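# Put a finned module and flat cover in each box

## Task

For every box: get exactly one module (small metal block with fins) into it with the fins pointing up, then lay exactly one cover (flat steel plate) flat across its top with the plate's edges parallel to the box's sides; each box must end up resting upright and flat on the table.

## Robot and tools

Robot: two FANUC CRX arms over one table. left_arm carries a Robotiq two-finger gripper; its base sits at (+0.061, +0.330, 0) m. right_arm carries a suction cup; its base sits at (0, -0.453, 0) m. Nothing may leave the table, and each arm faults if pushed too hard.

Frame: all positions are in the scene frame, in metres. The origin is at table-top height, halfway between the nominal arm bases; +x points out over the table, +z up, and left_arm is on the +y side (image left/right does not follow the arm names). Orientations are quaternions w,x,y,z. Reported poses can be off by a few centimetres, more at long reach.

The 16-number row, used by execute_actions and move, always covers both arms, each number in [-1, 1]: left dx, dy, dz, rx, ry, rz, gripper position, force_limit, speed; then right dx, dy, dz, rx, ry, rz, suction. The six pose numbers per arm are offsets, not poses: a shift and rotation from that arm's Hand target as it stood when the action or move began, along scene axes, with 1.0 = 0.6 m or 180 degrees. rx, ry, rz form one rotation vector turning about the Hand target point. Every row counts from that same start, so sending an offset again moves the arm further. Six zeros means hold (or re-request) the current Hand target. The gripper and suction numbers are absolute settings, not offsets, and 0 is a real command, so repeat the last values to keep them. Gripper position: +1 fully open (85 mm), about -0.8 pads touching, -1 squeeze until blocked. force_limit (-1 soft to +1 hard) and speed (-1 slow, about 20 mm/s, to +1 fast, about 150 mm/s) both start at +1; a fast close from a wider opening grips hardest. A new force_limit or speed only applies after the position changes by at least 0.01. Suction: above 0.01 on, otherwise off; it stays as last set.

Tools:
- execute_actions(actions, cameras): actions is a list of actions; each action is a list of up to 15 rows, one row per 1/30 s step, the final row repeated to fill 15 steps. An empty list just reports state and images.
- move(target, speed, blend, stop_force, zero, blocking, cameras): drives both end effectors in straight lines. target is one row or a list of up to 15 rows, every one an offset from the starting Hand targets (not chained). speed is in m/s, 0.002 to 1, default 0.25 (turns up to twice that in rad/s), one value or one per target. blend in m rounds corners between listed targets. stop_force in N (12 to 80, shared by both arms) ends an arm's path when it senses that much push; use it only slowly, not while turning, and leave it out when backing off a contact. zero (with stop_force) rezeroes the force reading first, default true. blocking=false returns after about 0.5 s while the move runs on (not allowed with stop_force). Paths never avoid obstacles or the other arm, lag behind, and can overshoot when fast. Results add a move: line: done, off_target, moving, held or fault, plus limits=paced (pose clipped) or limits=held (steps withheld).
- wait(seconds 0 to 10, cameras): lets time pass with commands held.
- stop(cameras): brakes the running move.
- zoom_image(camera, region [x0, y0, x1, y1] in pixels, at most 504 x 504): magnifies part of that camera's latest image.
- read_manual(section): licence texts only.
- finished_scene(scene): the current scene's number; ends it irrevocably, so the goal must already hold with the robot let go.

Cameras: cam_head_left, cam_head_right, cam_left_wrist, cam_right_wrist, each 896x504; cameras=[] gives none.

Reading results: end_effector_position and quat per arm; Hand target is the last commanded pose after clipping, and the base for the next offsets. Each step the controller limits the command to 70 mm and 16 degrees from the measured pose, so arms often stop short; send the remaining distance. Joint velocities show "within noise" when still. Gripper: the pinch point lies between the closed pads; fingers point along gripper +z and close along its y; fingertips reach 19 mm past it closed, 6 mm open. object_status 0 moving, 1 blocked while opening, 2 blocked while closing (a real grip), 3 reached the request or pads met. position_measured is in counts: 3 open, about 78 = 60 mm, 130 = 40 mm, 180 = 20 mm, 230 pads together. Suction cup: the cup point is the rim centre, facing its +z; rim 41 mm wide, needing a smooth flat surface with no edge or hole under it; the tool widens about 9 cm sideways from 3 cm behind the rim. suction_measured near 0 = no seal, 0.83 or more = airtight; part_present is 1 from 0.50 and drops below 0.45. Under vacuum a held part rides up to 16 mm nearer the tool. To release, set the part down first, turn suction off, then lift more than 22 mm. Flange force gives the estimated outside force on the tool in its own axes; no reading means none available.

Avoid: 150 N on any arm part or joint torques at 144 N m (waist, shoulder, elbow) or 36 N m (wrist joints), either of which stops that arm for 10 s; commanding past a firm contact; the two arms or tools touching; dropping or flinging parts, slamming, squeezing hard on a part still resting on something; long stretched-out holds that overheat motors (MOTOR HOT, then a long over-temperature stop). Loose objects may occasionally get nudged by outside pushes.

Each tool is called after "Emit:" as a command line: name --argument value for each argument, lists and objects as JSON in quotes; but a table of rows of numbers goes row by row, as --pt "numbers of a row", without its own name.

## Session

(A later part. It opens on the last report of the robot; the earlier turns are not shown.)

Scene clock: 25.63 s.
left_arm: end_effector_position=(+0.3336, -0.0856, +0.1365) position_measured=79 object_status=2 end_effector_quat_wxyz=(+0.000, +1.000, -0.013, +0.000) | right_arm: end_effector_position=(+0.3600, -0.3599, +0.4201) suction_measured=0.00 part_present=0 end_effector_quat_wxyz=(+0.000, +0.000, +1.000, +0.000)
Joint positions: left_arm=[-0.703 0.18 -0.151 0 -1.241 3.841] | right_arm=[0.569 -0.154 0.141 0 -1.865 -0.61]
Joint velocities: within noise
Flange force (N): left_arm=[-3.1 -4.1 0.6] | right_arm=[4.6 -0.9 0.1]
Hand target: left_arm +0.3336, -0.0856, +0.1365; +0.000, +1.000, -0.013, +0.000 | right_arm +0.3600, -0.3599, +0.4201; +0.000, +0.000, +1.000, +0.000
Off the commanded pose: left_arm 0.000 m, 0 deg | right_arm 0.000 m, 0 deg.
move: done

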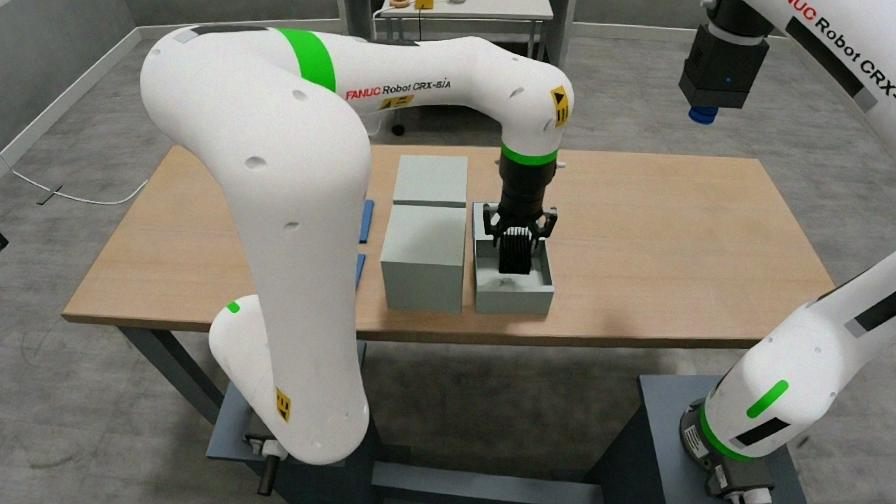

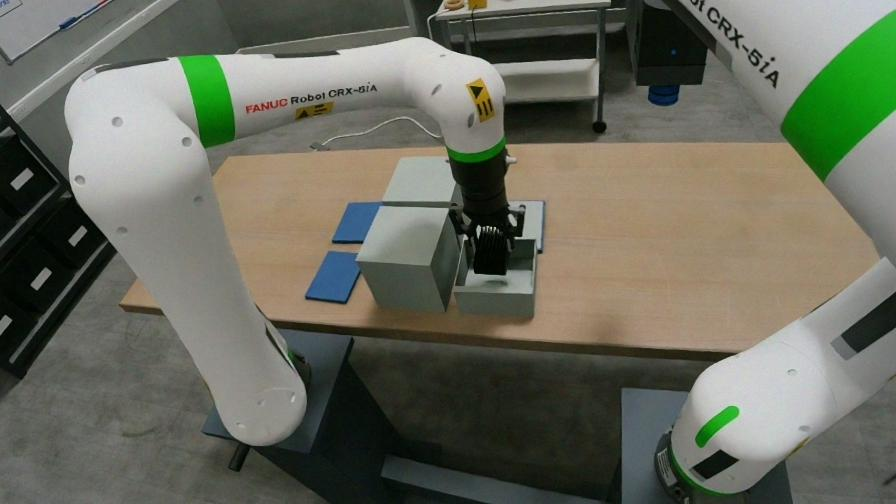

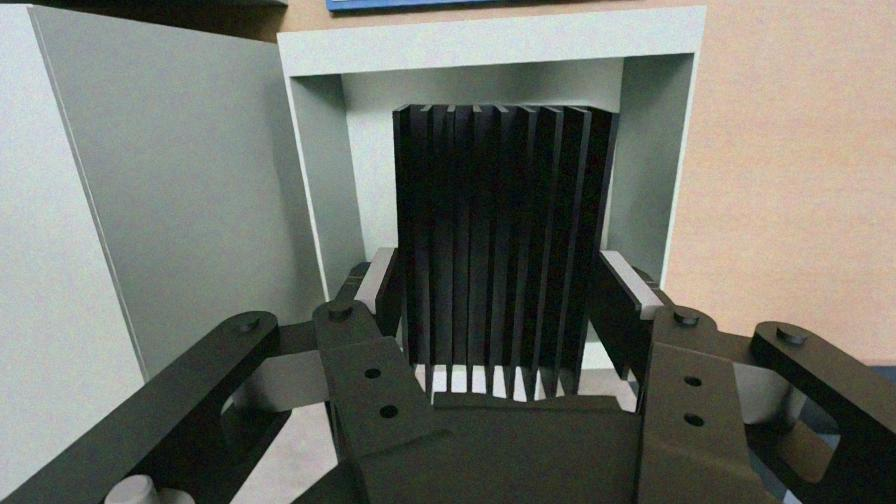

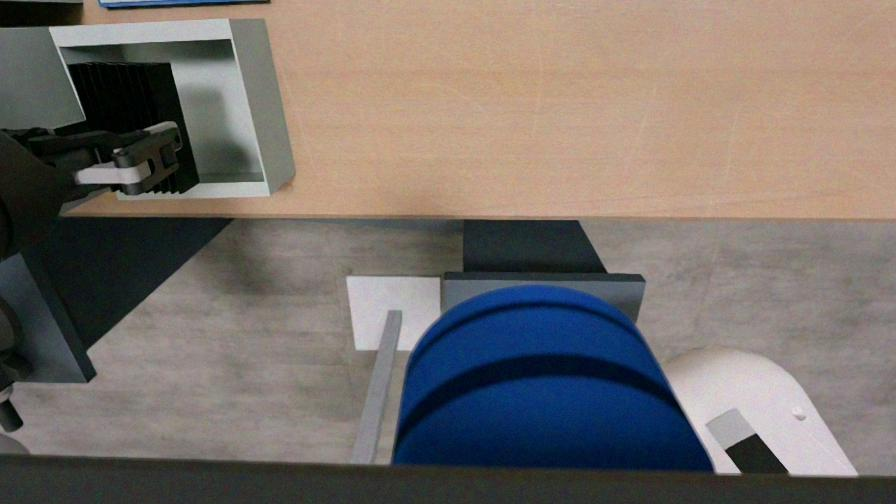

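Emit:
move --pt "0.0005 0 -0.115 0 0 0 -1 -0.6 -1 0 0 0 0 0 0 0" --speed '[0.05]' --cameras '["cam_left_wrist", "cam_right_wrist"]'

Emit:
move --pt "0 0 -0.055 0 0 0 -1 -0.6 -1 0 0 0 0 0 0 0" --speed '[0.008]' --stop_force 12 --cameras '["cam_left_wrist", "cam_right_wrist"]'

Scene clock: 27.90 s.
left_arm: end_effector_position=(+0.3339, -0.0856, +0.0675) position_measured=79 object_status=2 end_effector_quat_wxyz=(+0.000, +1.000, -0.013, +0.000) | right_arm: end_effector_position=(+0.3600, -0.3599, +0.4201) suction_measured=0.00 part_present=0 end_effector_quat_wxyz=(+0.000, +0.000, +1.000, +0.000)
Joint positions: left_arm=[-0.703 0.249 -0.242 0 -1.081 3.841] | right_arm=[0.569 -0.154 0.141 0 -1.865 -0.61]
Joint velocities: within noise
Flange force (N): left_arm=[-2.4 -3.5 0.1] | right_arm=[4.5 -1.2 0.1]
Hand target: left_arm +0.3339, -0.0856, +0.0675; +0.000, +1.000, -0.013, +0.000 | right_arm +0.3600, -0.3599, +0.4201; +0.000, +0.000, +1.000, +0.000
Off the commanded pose: left_arm 0.000 m, 0 deg | right_arm 0.000 m, 0 deg.
move: done
Images, in order (width x height): cam_left_wrist 896x504, cam_right_wrist 896x504.

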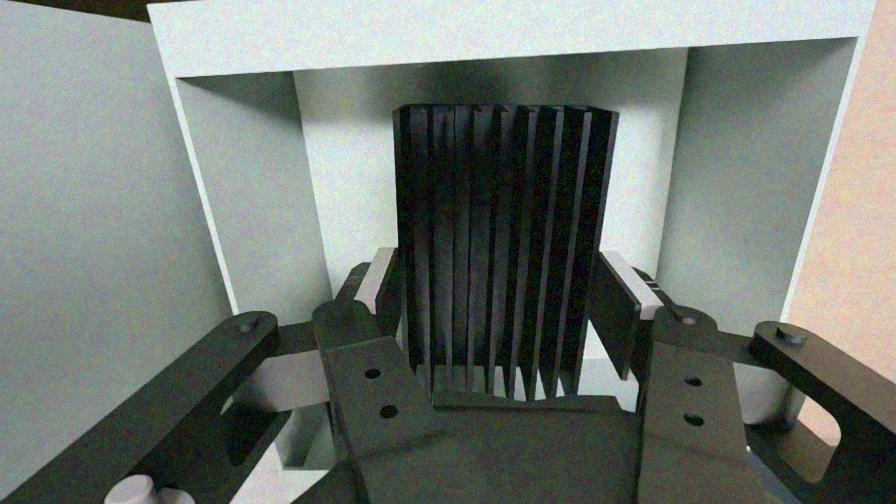

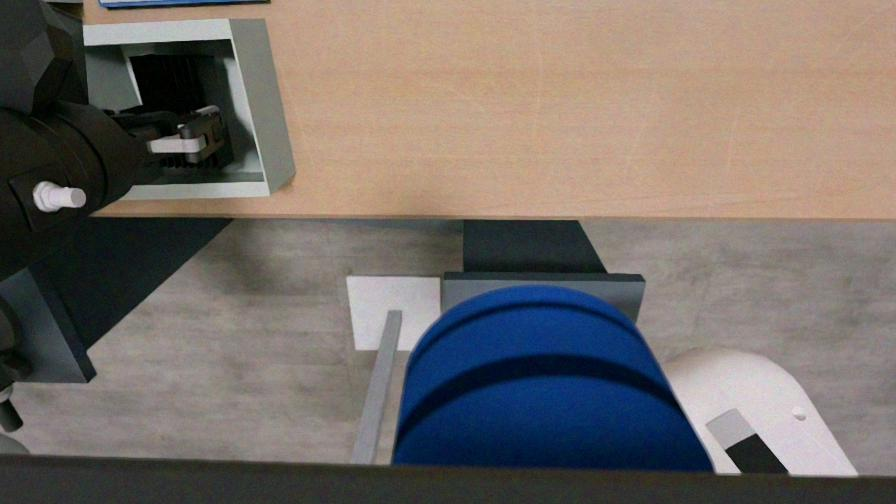

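Scene clock: 32.10 s.
left_arm: end_effector_position=(+0.3339, -0.0856, +0.0389) position_measured=79 object_status=2 end_effector_quat_wxyz=(+0.000, +1.000, -0.013, +0.000) | right_arm: end_effector_position=(+0.3600, -0.3599, +0.4201) suction_measured=0.00 part_present=0 end_effector_quat_wxyz=(+0.000, +0.000, +1.000, +0.000)
Joint positions: left_arm=[-0.703 0.285 -0.272 0 -1.014 3.841] | right_arm=[0.569 -0.154 0.141 0 -1.865 -0.61]
Joint velocities: within noise
Flange force (N): left_arm=[-4.0 -9.8 -19.0] | right_arm=[4.6 -1.3 0.1]
Hand target: left_arm +0.3339, -0.0856, +0.0389; +0.000, +1.000, -0.013, +0.000 (not the last commanded pose) | right_arm +0.3600, -0.3599, +0.4201; +0.000, +0.000, +1.000, +0.000
Off the commanded pose: left_arm 0.004 m, 0 deg | right_arm 0.000 m, 0 deg.
move: contact (left_arm)
Images, in order (width x height): cam_left_wrist 896x504, cam_right_wrist 896x504.

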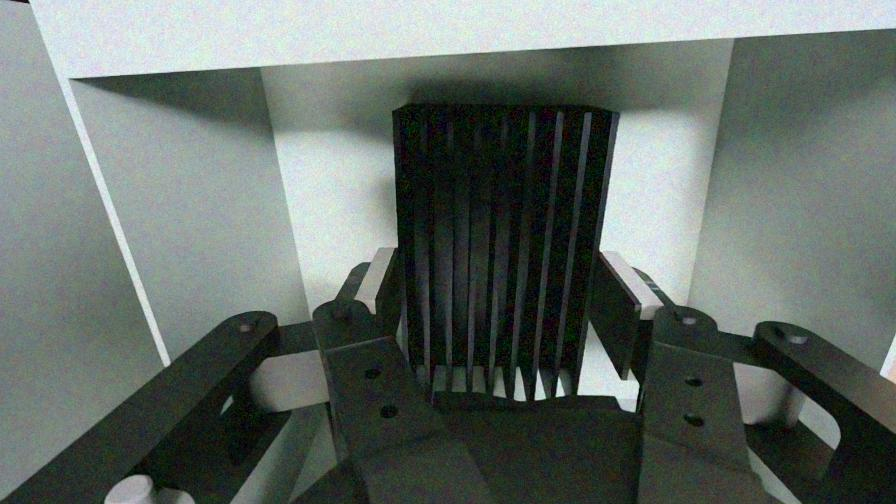

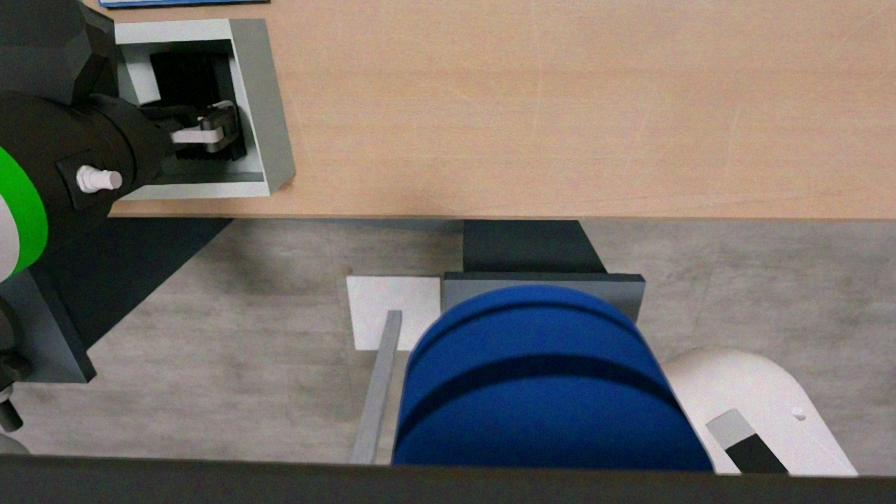

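Emit:
execute_actions --actions '[[[0,0,0.0012,0,0,0,-1,-0.6,-1,0,0,0,0,0,0,0]],[[0,0,0,0,0,0,0.5,-0.6,-1,0,0,0,0,0,0,0]],[[0,0,0,0,0,0,0.5,-0.6,-1,0,0,0,0,0,0,0]]]' --cameras '["cam_left_wrist", "cam_right_wrist"]'

Scene clock: 33.97 s.
left_arm: end_effector_position=(+0.3339, -0.0856, +0.0396) position_measured=66 object_status=3 end_effector_quat_wxyz=(+0.000, +1.000, -0.013, +0.000) | right_arm: end_effector_position=(+0.3600, -0.3599, +0.4201) suction_measured=0.00 part_present=0 end_effector_quat_wxyz=(+0.000, +0.000, +1.000, +0.000)
Joint positions: left_arm=[-0.703 0.284 -0.271 0 -1.016 3.841] | right_arm=[0.569 -0.154 0.141 0 -1.865 -0.61]
Joint velocities: within noise
Flange force (N): left_arm=[-3.3 -3.4 -2.8] | right_arm=[5.2 -1.0 0.1]
Flange force at the end of the 1st action (N): left_arm=[-3.1 -3.9 -0.5] | right_arm=[4.9 -1.1 -0.1]
Flange force at the end of the 2nd action (N): left_arm=[-2.4 -3.4 -2.9] | right_arm=[4.5 -0.7 -0.3]
Hand target: left_arm +0.3339, -0.0856, +0.0396; +0.000, +1.000, -0.013, +0.000 | right_arm +0.3600, -0.3599, +0.4201; +0.000, +0.000, +1.000, +0.000
Off the commanded pose: left_arm 0.000 m, 0 deg | right_arm 0.000 m, 0 deg.
Images, in order (width x height): cam_left_wrist 896x504, cam_right_wrist 896x504.

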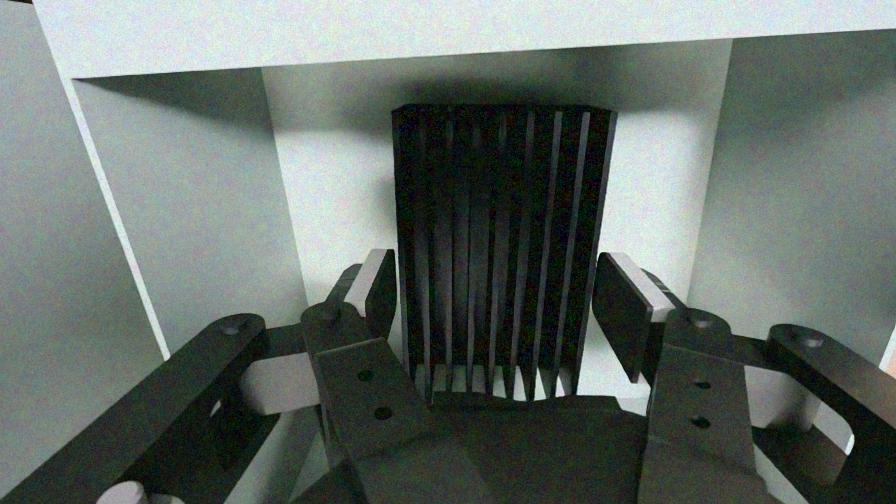

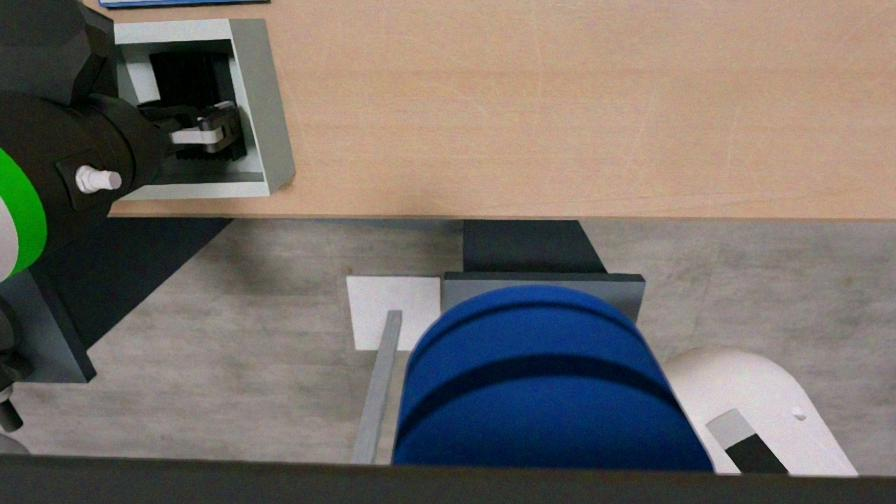

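Emit:
move --pt "0 0 0.0333 0 0 0 0.5 -0.6 -1 0 0 0 0 0 0 0" --pt "0 0 0.3507 0 0 0 0.5 -0.6 -1 0 0 0 0 0 0 0" --pt "0.0435 0.5593 0.684 0 0 0.0083 0.5 -0.6 -1 0.3 0.4333 -0.1167 0 0 0 0" --speed '[0.03, 0.2, 0.25]' --blend '[0, 0.03, 0]'

Emit:
zoom_image --camera "cam_right_wrist" --region '[250, 0, 600, 250]'

Scene clock: 38.53 s.
left_arm: end_effector_position=(+0.3600, +0.2499, +0.4500) position_measured=66 object_status=3 end_effector_quat_wxyz=(+0.000, +1.000, +0.000, +0.000) | right_arm: end_effector_position=(+0.5400, -0.0999, +0.3500) suction_measured=0.00 part_present=0 end_effector_quat_wxyz=(+0.000, +0.000, +1.000, +0.000)
Joint positions: left_arm=[0.193 -0.267 0.169 0 -2.008 2.971] | right_arm=[0.74 0.559 0.823 0 -1.835 -0.782]
Joint velocities: within noise
Flange force (N): left_arm=[-2.6 -1.2 1.2] | right_arm=[7.1 -4.2 -0.7]
Hand target: left_arm +0.3600, +0.2500, +0.4500; +0.000, +1.000, +0.000, +0.000 | right_arm +0.5400, -0.0999, +0.3500; +0.000, +0.000, +1.000, +0.000
Off the commanded pose: left_arm 0.000 m, 0 deg | right_arm 0.000 m, 0 deg.
move: done

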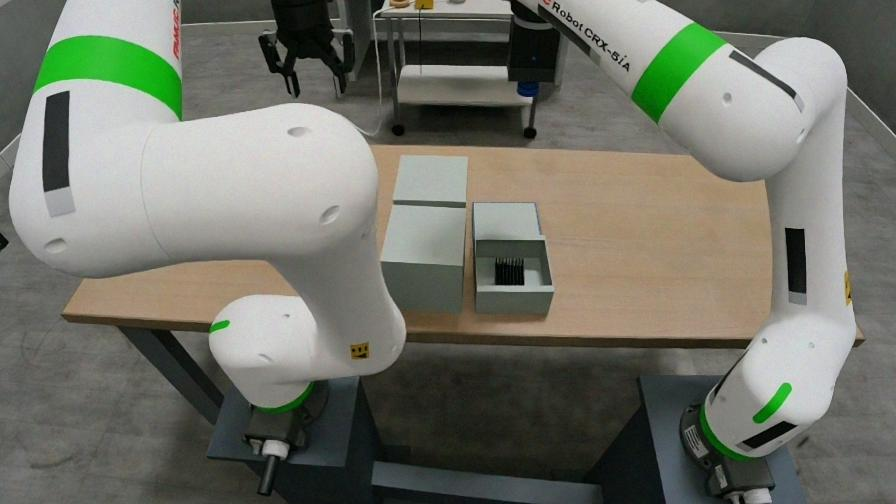

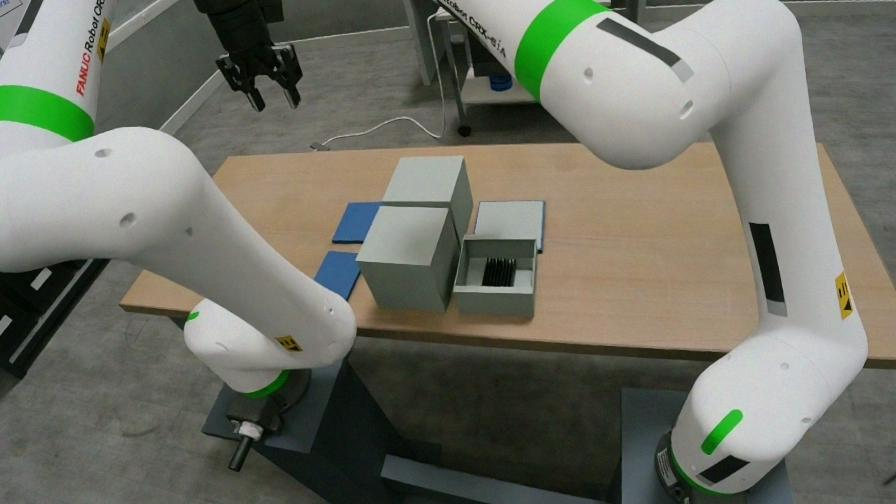

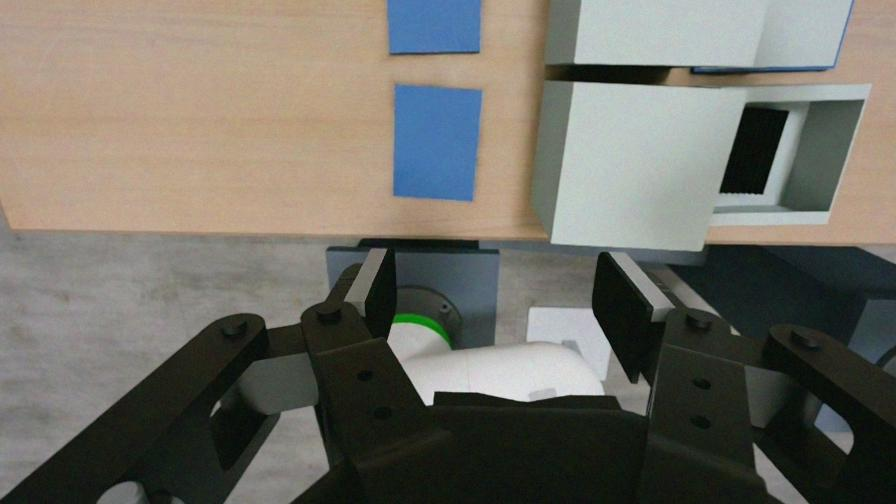

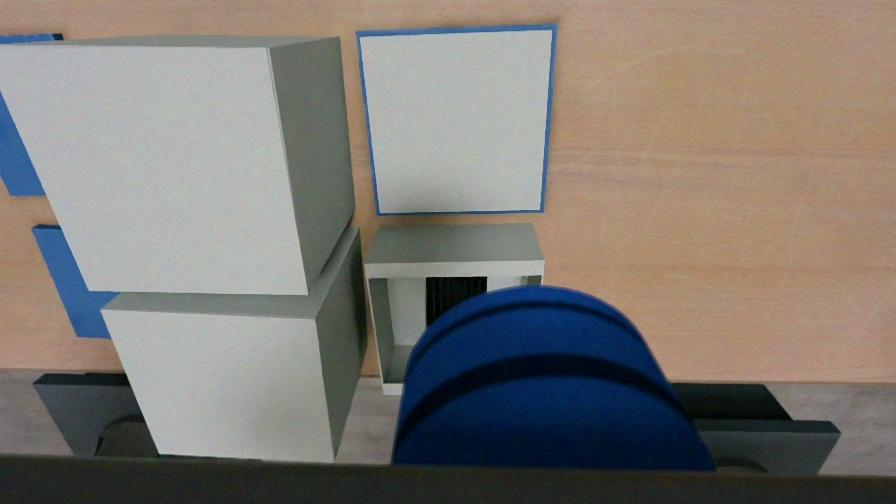

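Scaled by 1.440 from the camera's 896x504 image, which has a finer 1280x720 frame.

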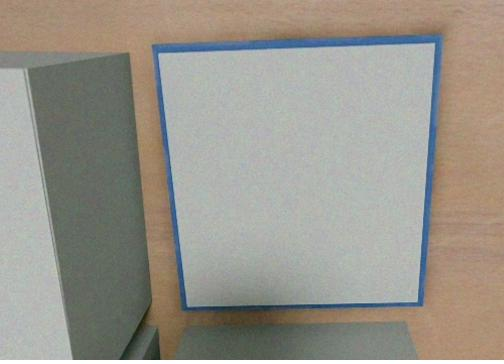

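Emit:
move --pt "0 0 0 0 0 0 0.5 -0.6 -1 -0.0455 0.0245 -0.5283 0 0 0 0" --speed '[0.2]' --cameras '["cam_head_left", "cam_head_right", "cam_right_wrist"]'

Emit:
move --pt "0 0 0 0 0 0 0.5 -0.6 -1 0 0 -0.07 0 0 0 1" --speed '[0.013]' --stop_force 12 --cameras '["cam_head_left", "cam_right_wrist"]'

Scene clock: 41.63 s.
left_arm: end_effector_position=(+0.3600, +0.2500, +0.4500) position_measured=66 object_status=3 end_effector_quat_wxyz=(+0.000, +1.000, +0.000, +0.000) | right_arm: end_effector_position=(+0.5127, -0.0852, +0.0331) suction_measured=0.00 part_present=0 end_effector_quat_wxyz=(+0.000, +0.000, +1.000, +0.000)
Joint positions: left_arm=[0.194 -0.267 0.169 0 -2.008 2.971] | right_arm=[0.788 0.607 0.14 0 -1.104 -0.83]
Joint velocities: within noise
Flange force (N): left_arm=[-3.0 -1.1 1.9] | right_arm=[5.7 -3.6 -5.7]
Hand target: left_arm +0.3600, +0.2500, +0.4500; +0.000, +1.000, +0.000, +0.000 | right_arm +0.5127, -0.0852, +0.0331; +0.000, +0.000, +1.000, +0.000
Off the commanded pose: left_arm 0.000 m, 0 deg | right_arm 0.000 m, 0 deg.
move: done
Images, in order (width x height): cam_head_left 896x504, cam_head_right 896x504, cam_right_wrist 896x504.

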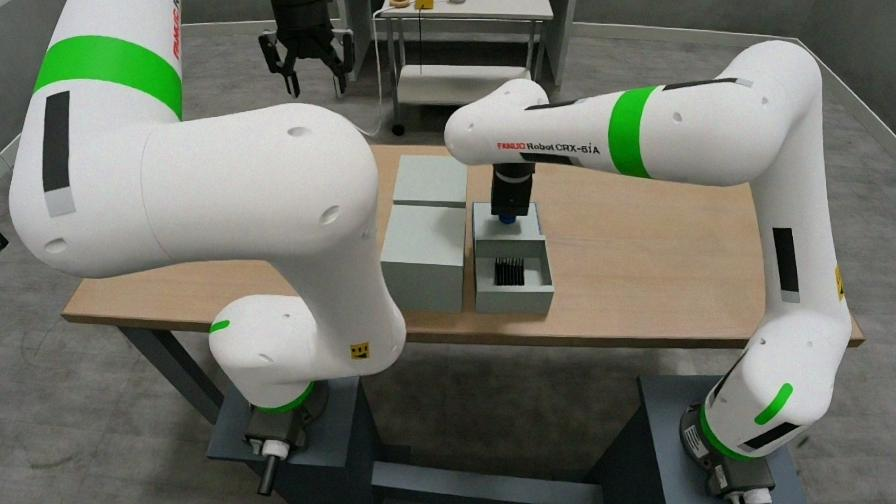

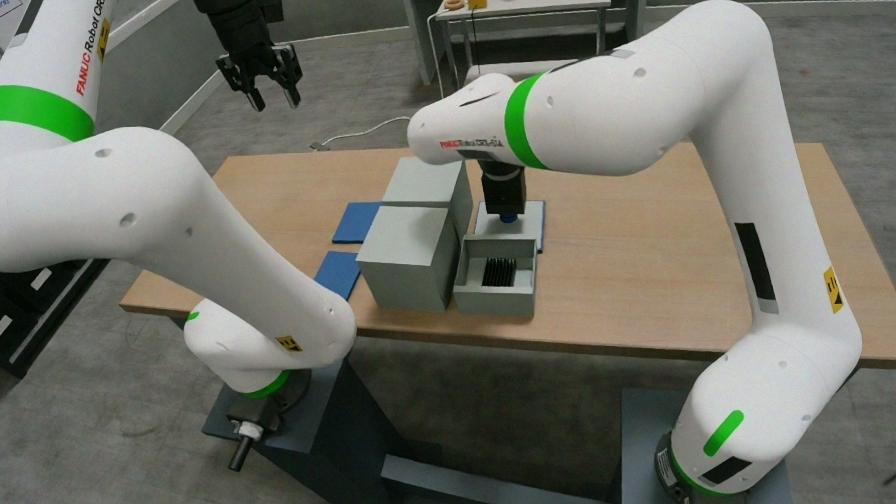

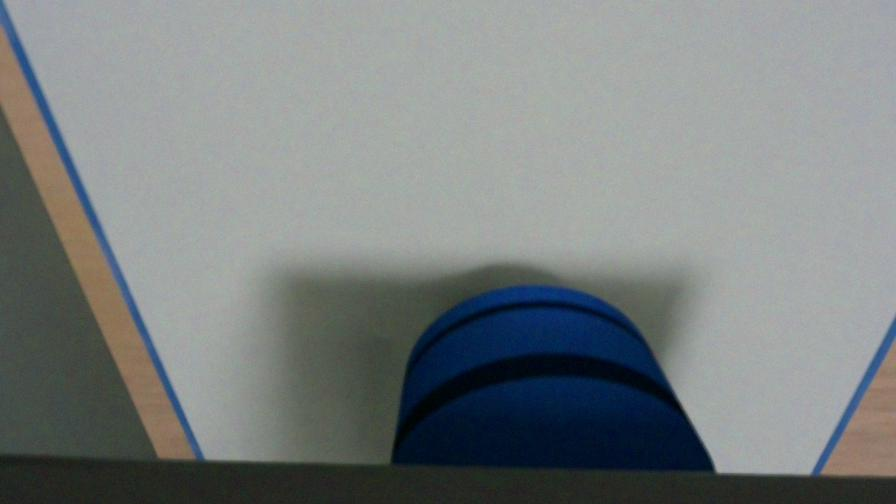

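Scene clock: 44.97 s.
left_arm: end_effector_position=(+0.3600, +0.2500, +0.4500) position_measured=66 object_status=3 end_effector_quat_wxyz=(+0.000, +1.000, +0.000, +0.000) | right_arm: end_effector_position=(+0.5128, -0.0851, -0.0022) suction_measured=0.96 part_present=1 end_effector_quat_wxyz=(+0.000, +0.000, +1.000, +0.000)
Joint positions: left_arm=[0.194 -0.267 0.169 0 -2.008 2.971] | right_arm=[0.788 0.649 0.115 0 -1.037 -0.83]
Joint velocities: within noise
Flange force (N): left_arm=[-1.3 -1.7 0.3] | right_arm=[10.4 -5.4 -27.5]
Hand target: left_arm +0.3600, +0.2500, +0.4500; +0.000, +1.000, +0.000, +0.000 | right_arm +0.5128, -0.0851, -0.0022; +0.000, +0.000, +1.000, +0.000 (not the last commanded pose)
Off the commanded pose: left_arm 0.000 m, 0 deg | right_arm 0.007 m, 0 deg.
move: contact (right_arm)
Images, in order (width x height): cam_head_left 896x504, cam_right_wrist 896x504.

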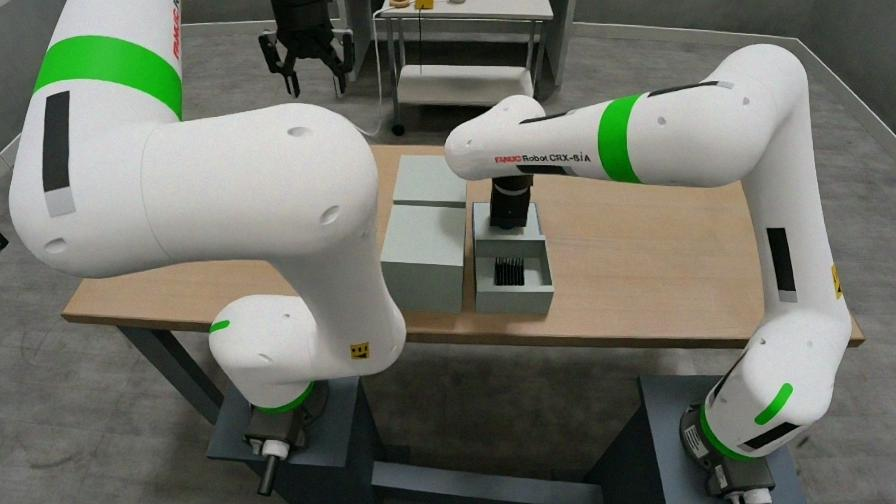

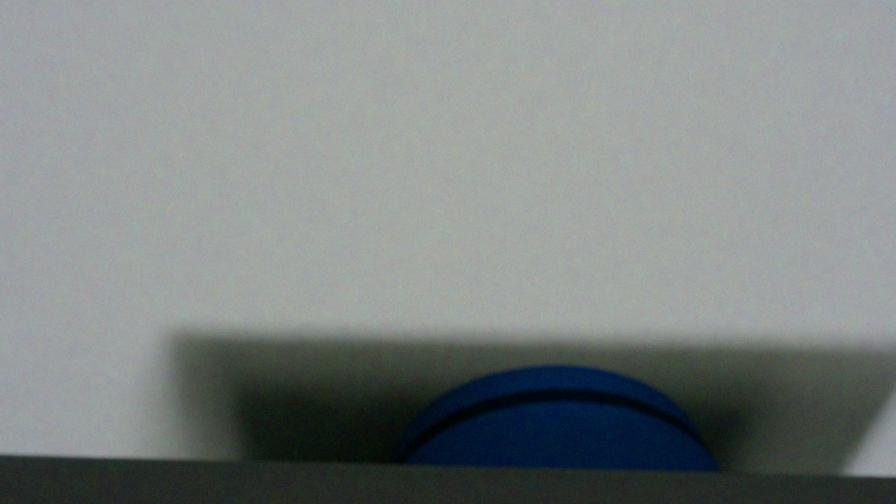

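Emit:
move --pt "0 0 0 0 0 0 0.5 -0.6 -1 0 0 0.03 0 0 0 1" --pt "0 0 0 0 0 0 0.5 -0.6 -1 0 0 0.22 0 0 0 1" --pt "0 0 0 0 0 0 0.5 -0.6 -1 -0.2837 -0.0015 0.22 0 0 0 1" --pt "0 0 0 0 0 0 0.5 -0.6 -1 -0.2837 -0.0015 0.14 0 0 0 1" --speed '[0.02, 0.2, 0.2, 0.06]' --blend '[0, 0.02, 0, 0]'

Scene clock: 49.37 s.
left_arm: end_effector_position=(+0.3600, +0.2500, +0.4500) position_measured=66 object_status=3 end_effector_quat_wxyz=(+0.000, +1.000, +0.000, +0.000) | right_arm: end_effector_position=(+0.3426, -0.0860, +0.0818) suction_measured=0.96 part_present=1 end_effector_quat_wxyz=(+0.000, +0.000, +1.000, +0.000)
Joint positions: left_arm=[0.194 -0.267 0.169 0 -2.008 2.971] | right_arm=[1.04 0.263 -0.231 0 -1.076 -1.082]
Joint velocities: within noise
Flange force (N): left_arm=[-1.9 0.2 0.1] | right_arm=[4.4 -3.6 -1.8]
Hand target: left_arm +0.3600, +0.2500, +0.4500; +0.000, +1.000, +0.000, +0.000 | right_arm +0.3426, -0.0860, +0.0818; +0.000, +0.000, +1.000, +0.000
Off the commanded pose: left_arm 0.000 m, 0 deg | right_arm 0.000 m, 0 deg.
move: done

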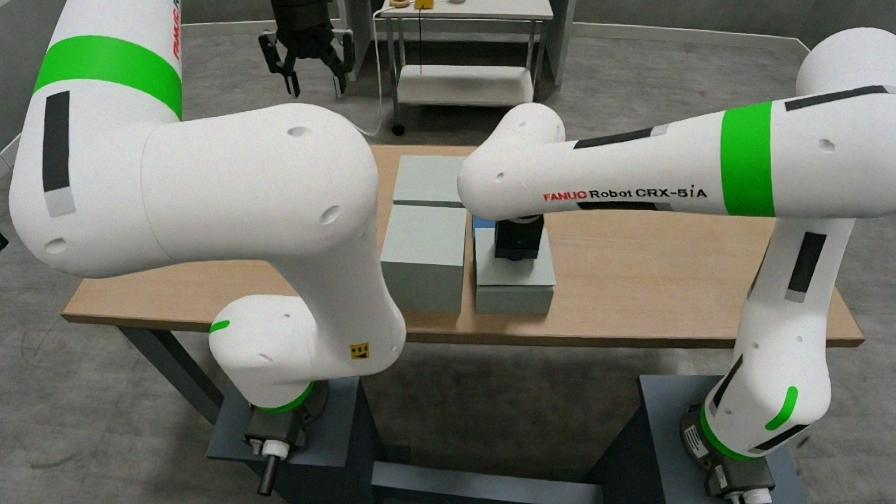

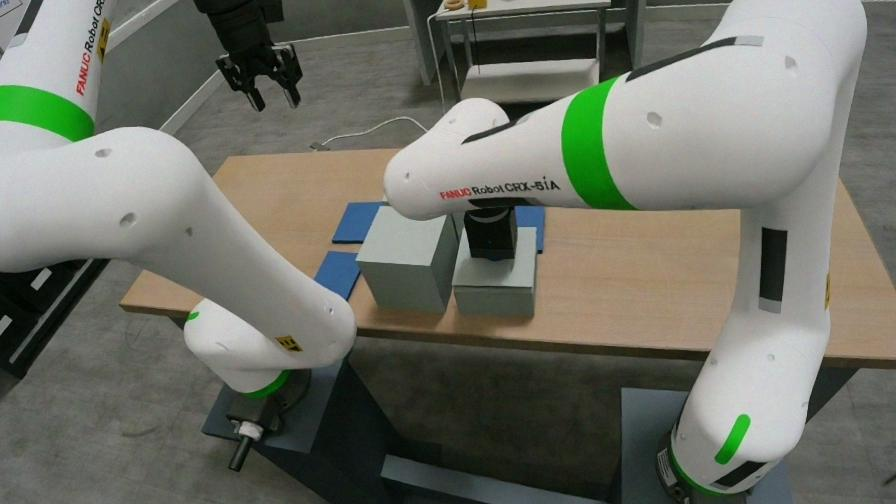

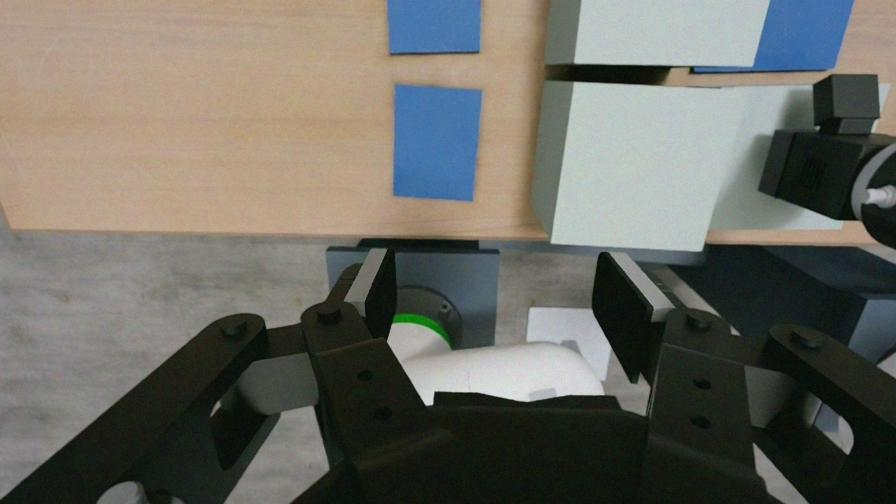

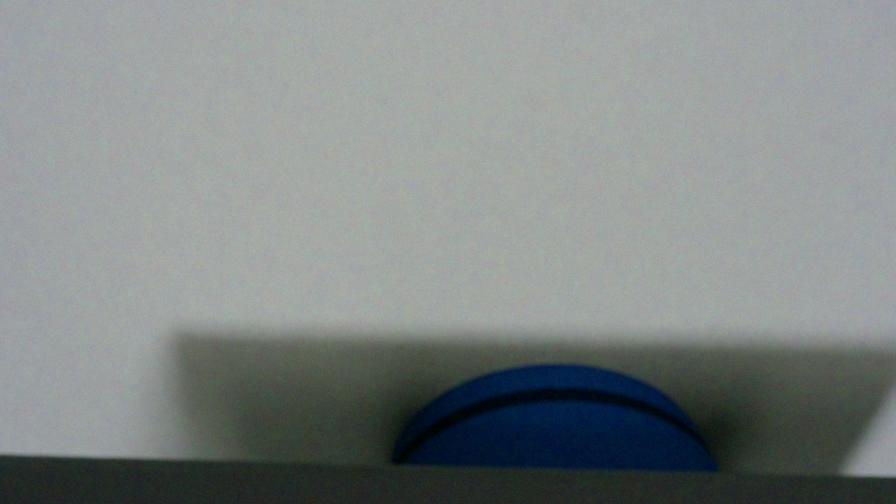

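Emit:
zoom_image --camera "cam_head_left" --region '[465, 215, 565, 325]'

Emit:
zoom_image --camera "cam_head_right" --region '[445, 215, 545, 325]'

Emit:
zoom_image --camera "cam_left_wrist" --region '[690, 50, 896, 260]'

Scaled by 4.582 from the camera's 896x504 image, which has a finer 1280x720 frame.

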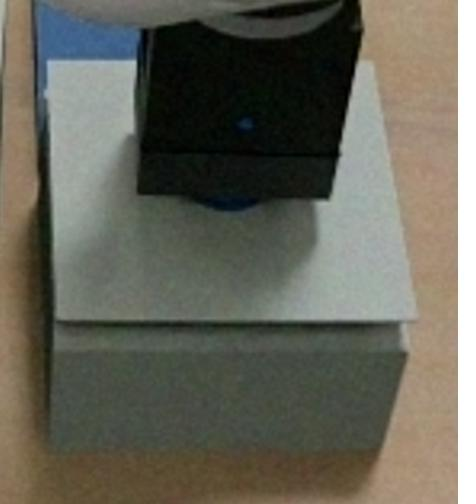

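Scaled by 4.582 from the camera's 896x504 image, which has a finer 1280x720 frame.

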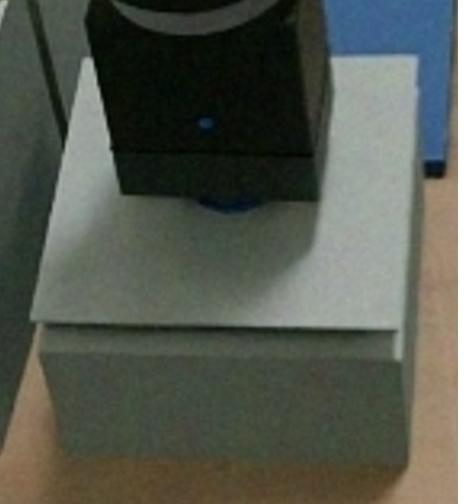

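Scaled by 2.400 from the camera's 896x504 image, which has a finer 1280x720 frame.

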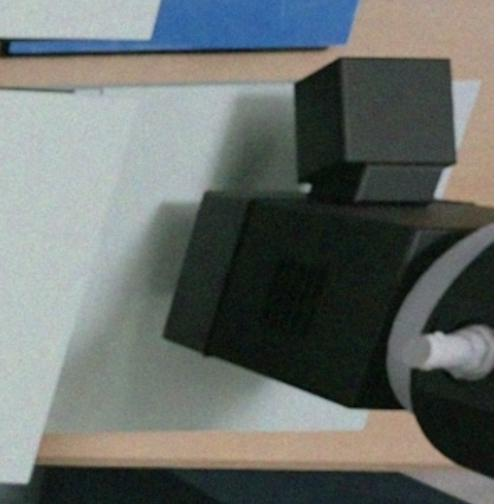

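Emit:
move --target '[0, 0, 0, 0, 0, 0, 0.5, -0.6, -1, 0, 0.0017, -0.0233, 0, 0, 0, 1]' --speed 0.03 --cameras '["cam_head_left", "cam_head_right", "cam_left_wrist"]'

Emit:
zoom_image --camera "cam_head_left" --region '[465, 270, 565, 325]'

Emit:
zoom_image --camera "cam_head_right" --region '[445, 270, 545, 325]'

Emit:
zoom_image --camera "cam_head_right" --region '[505, 215, 550, 265]'

Emit:
zoom_image --camera "cam_head_left" --region '[460, 215, 500, 250]'

Emit:
zoom_image --camera "cam_left_wrist" --region '[690, 70, 896, 260]'

Scene clock: 51.00 s.
left_arm: end_effector_position=(+0.3600, +0.2500, +0.4500) position_measured=66 object_status=3 end_effector_quat_wxyz=(+0.000, +1.000, +0.000, +0.000) | right_arm: end_effector_position=(+0.3426, -0.0850, +0.0678) suction_measured=0.96 part_present=1 end_effector_quat_wxyz=(+0.000, +0.000, +1.000, +0.000)
Joint positions: left_arm=[0.194 -0.267 0.169 0 -2.008 2.971] | right_arm=[1.041 0.282 -0.244 0 -1.045 -1.083]
Joint velocities: within noise
Flange force (N): left_arm=[-1.3 -1.0 0.4] | right_arm=[3.4 -4.5 -2.2]
Hand target: left_arm +0.3600, +0.2500, +0.4500; +0.000, +1.000, +0.000, +0.000 | right_arm +0.3426, -0.0850, +0.0678; +0.000, +0.000, +1.000, +0.000
Off the commanded pose: left_arm 0.000 m, 0 deg | right_arm 0.000 m, 0 deg.
move: done
Images, in order (width x height): cam_head_left 896x504, cam_head_right 896x504, cam_left_wrist 896x504.

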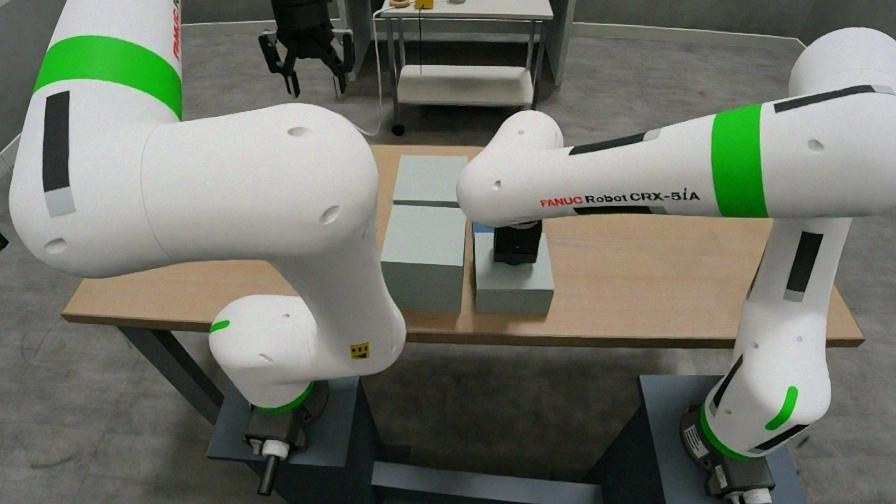

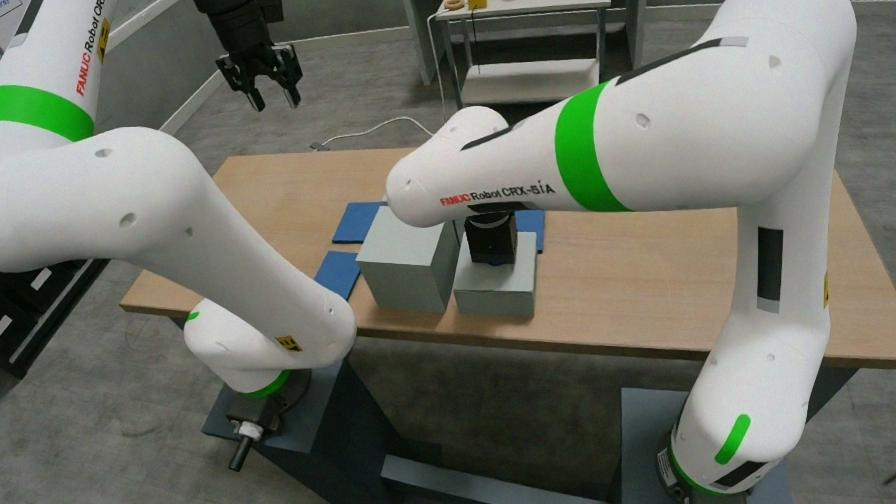

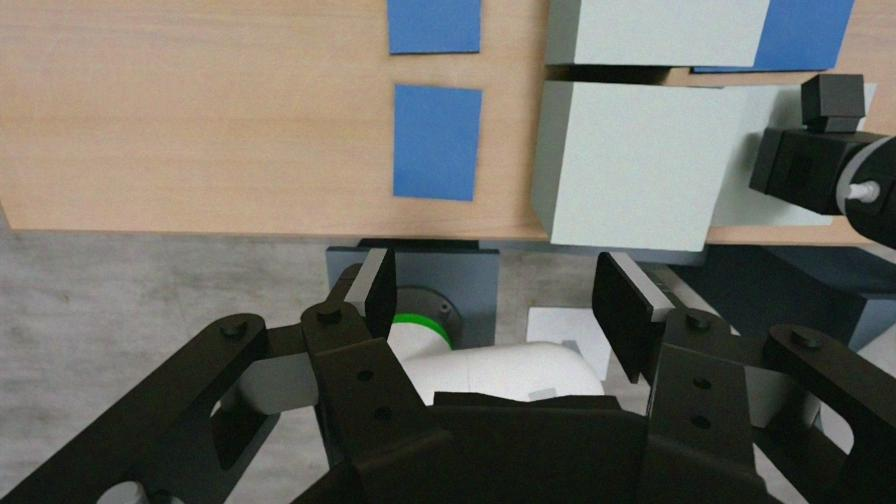

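Scaled by 5.040 from the camera's 896x504 image, which has a finer 1280x720 frame.

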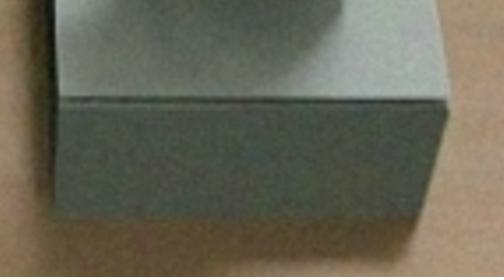

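Scaled by 5.040 from the camera's 896x504 image, which has a finer 1280x720 frame.

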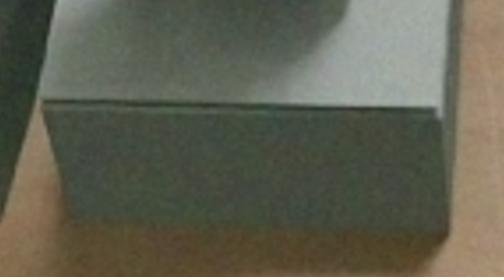

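Scaled by 10.080 from the camera's 896x504 image, which has a finer 1280x720 frame.

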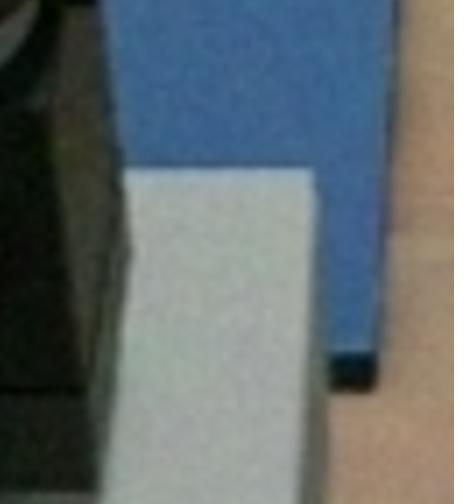

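Scaled by 12.600 from the camera's 896x504 image, which has a finer 1280x720 frame.

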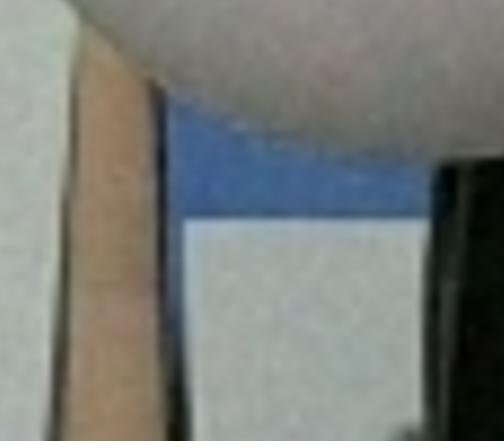

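Scaled by 2.447 from the camera's 896x504 image, which has a finer 1280x720 frame.

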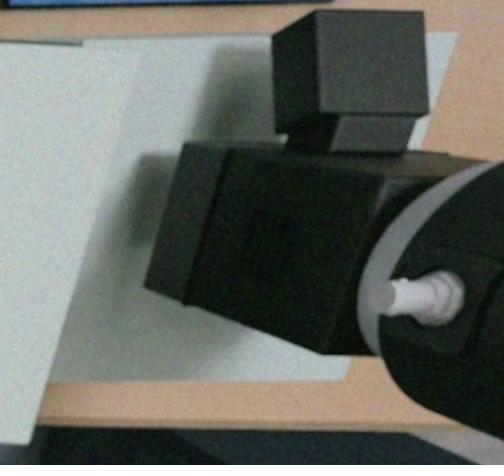

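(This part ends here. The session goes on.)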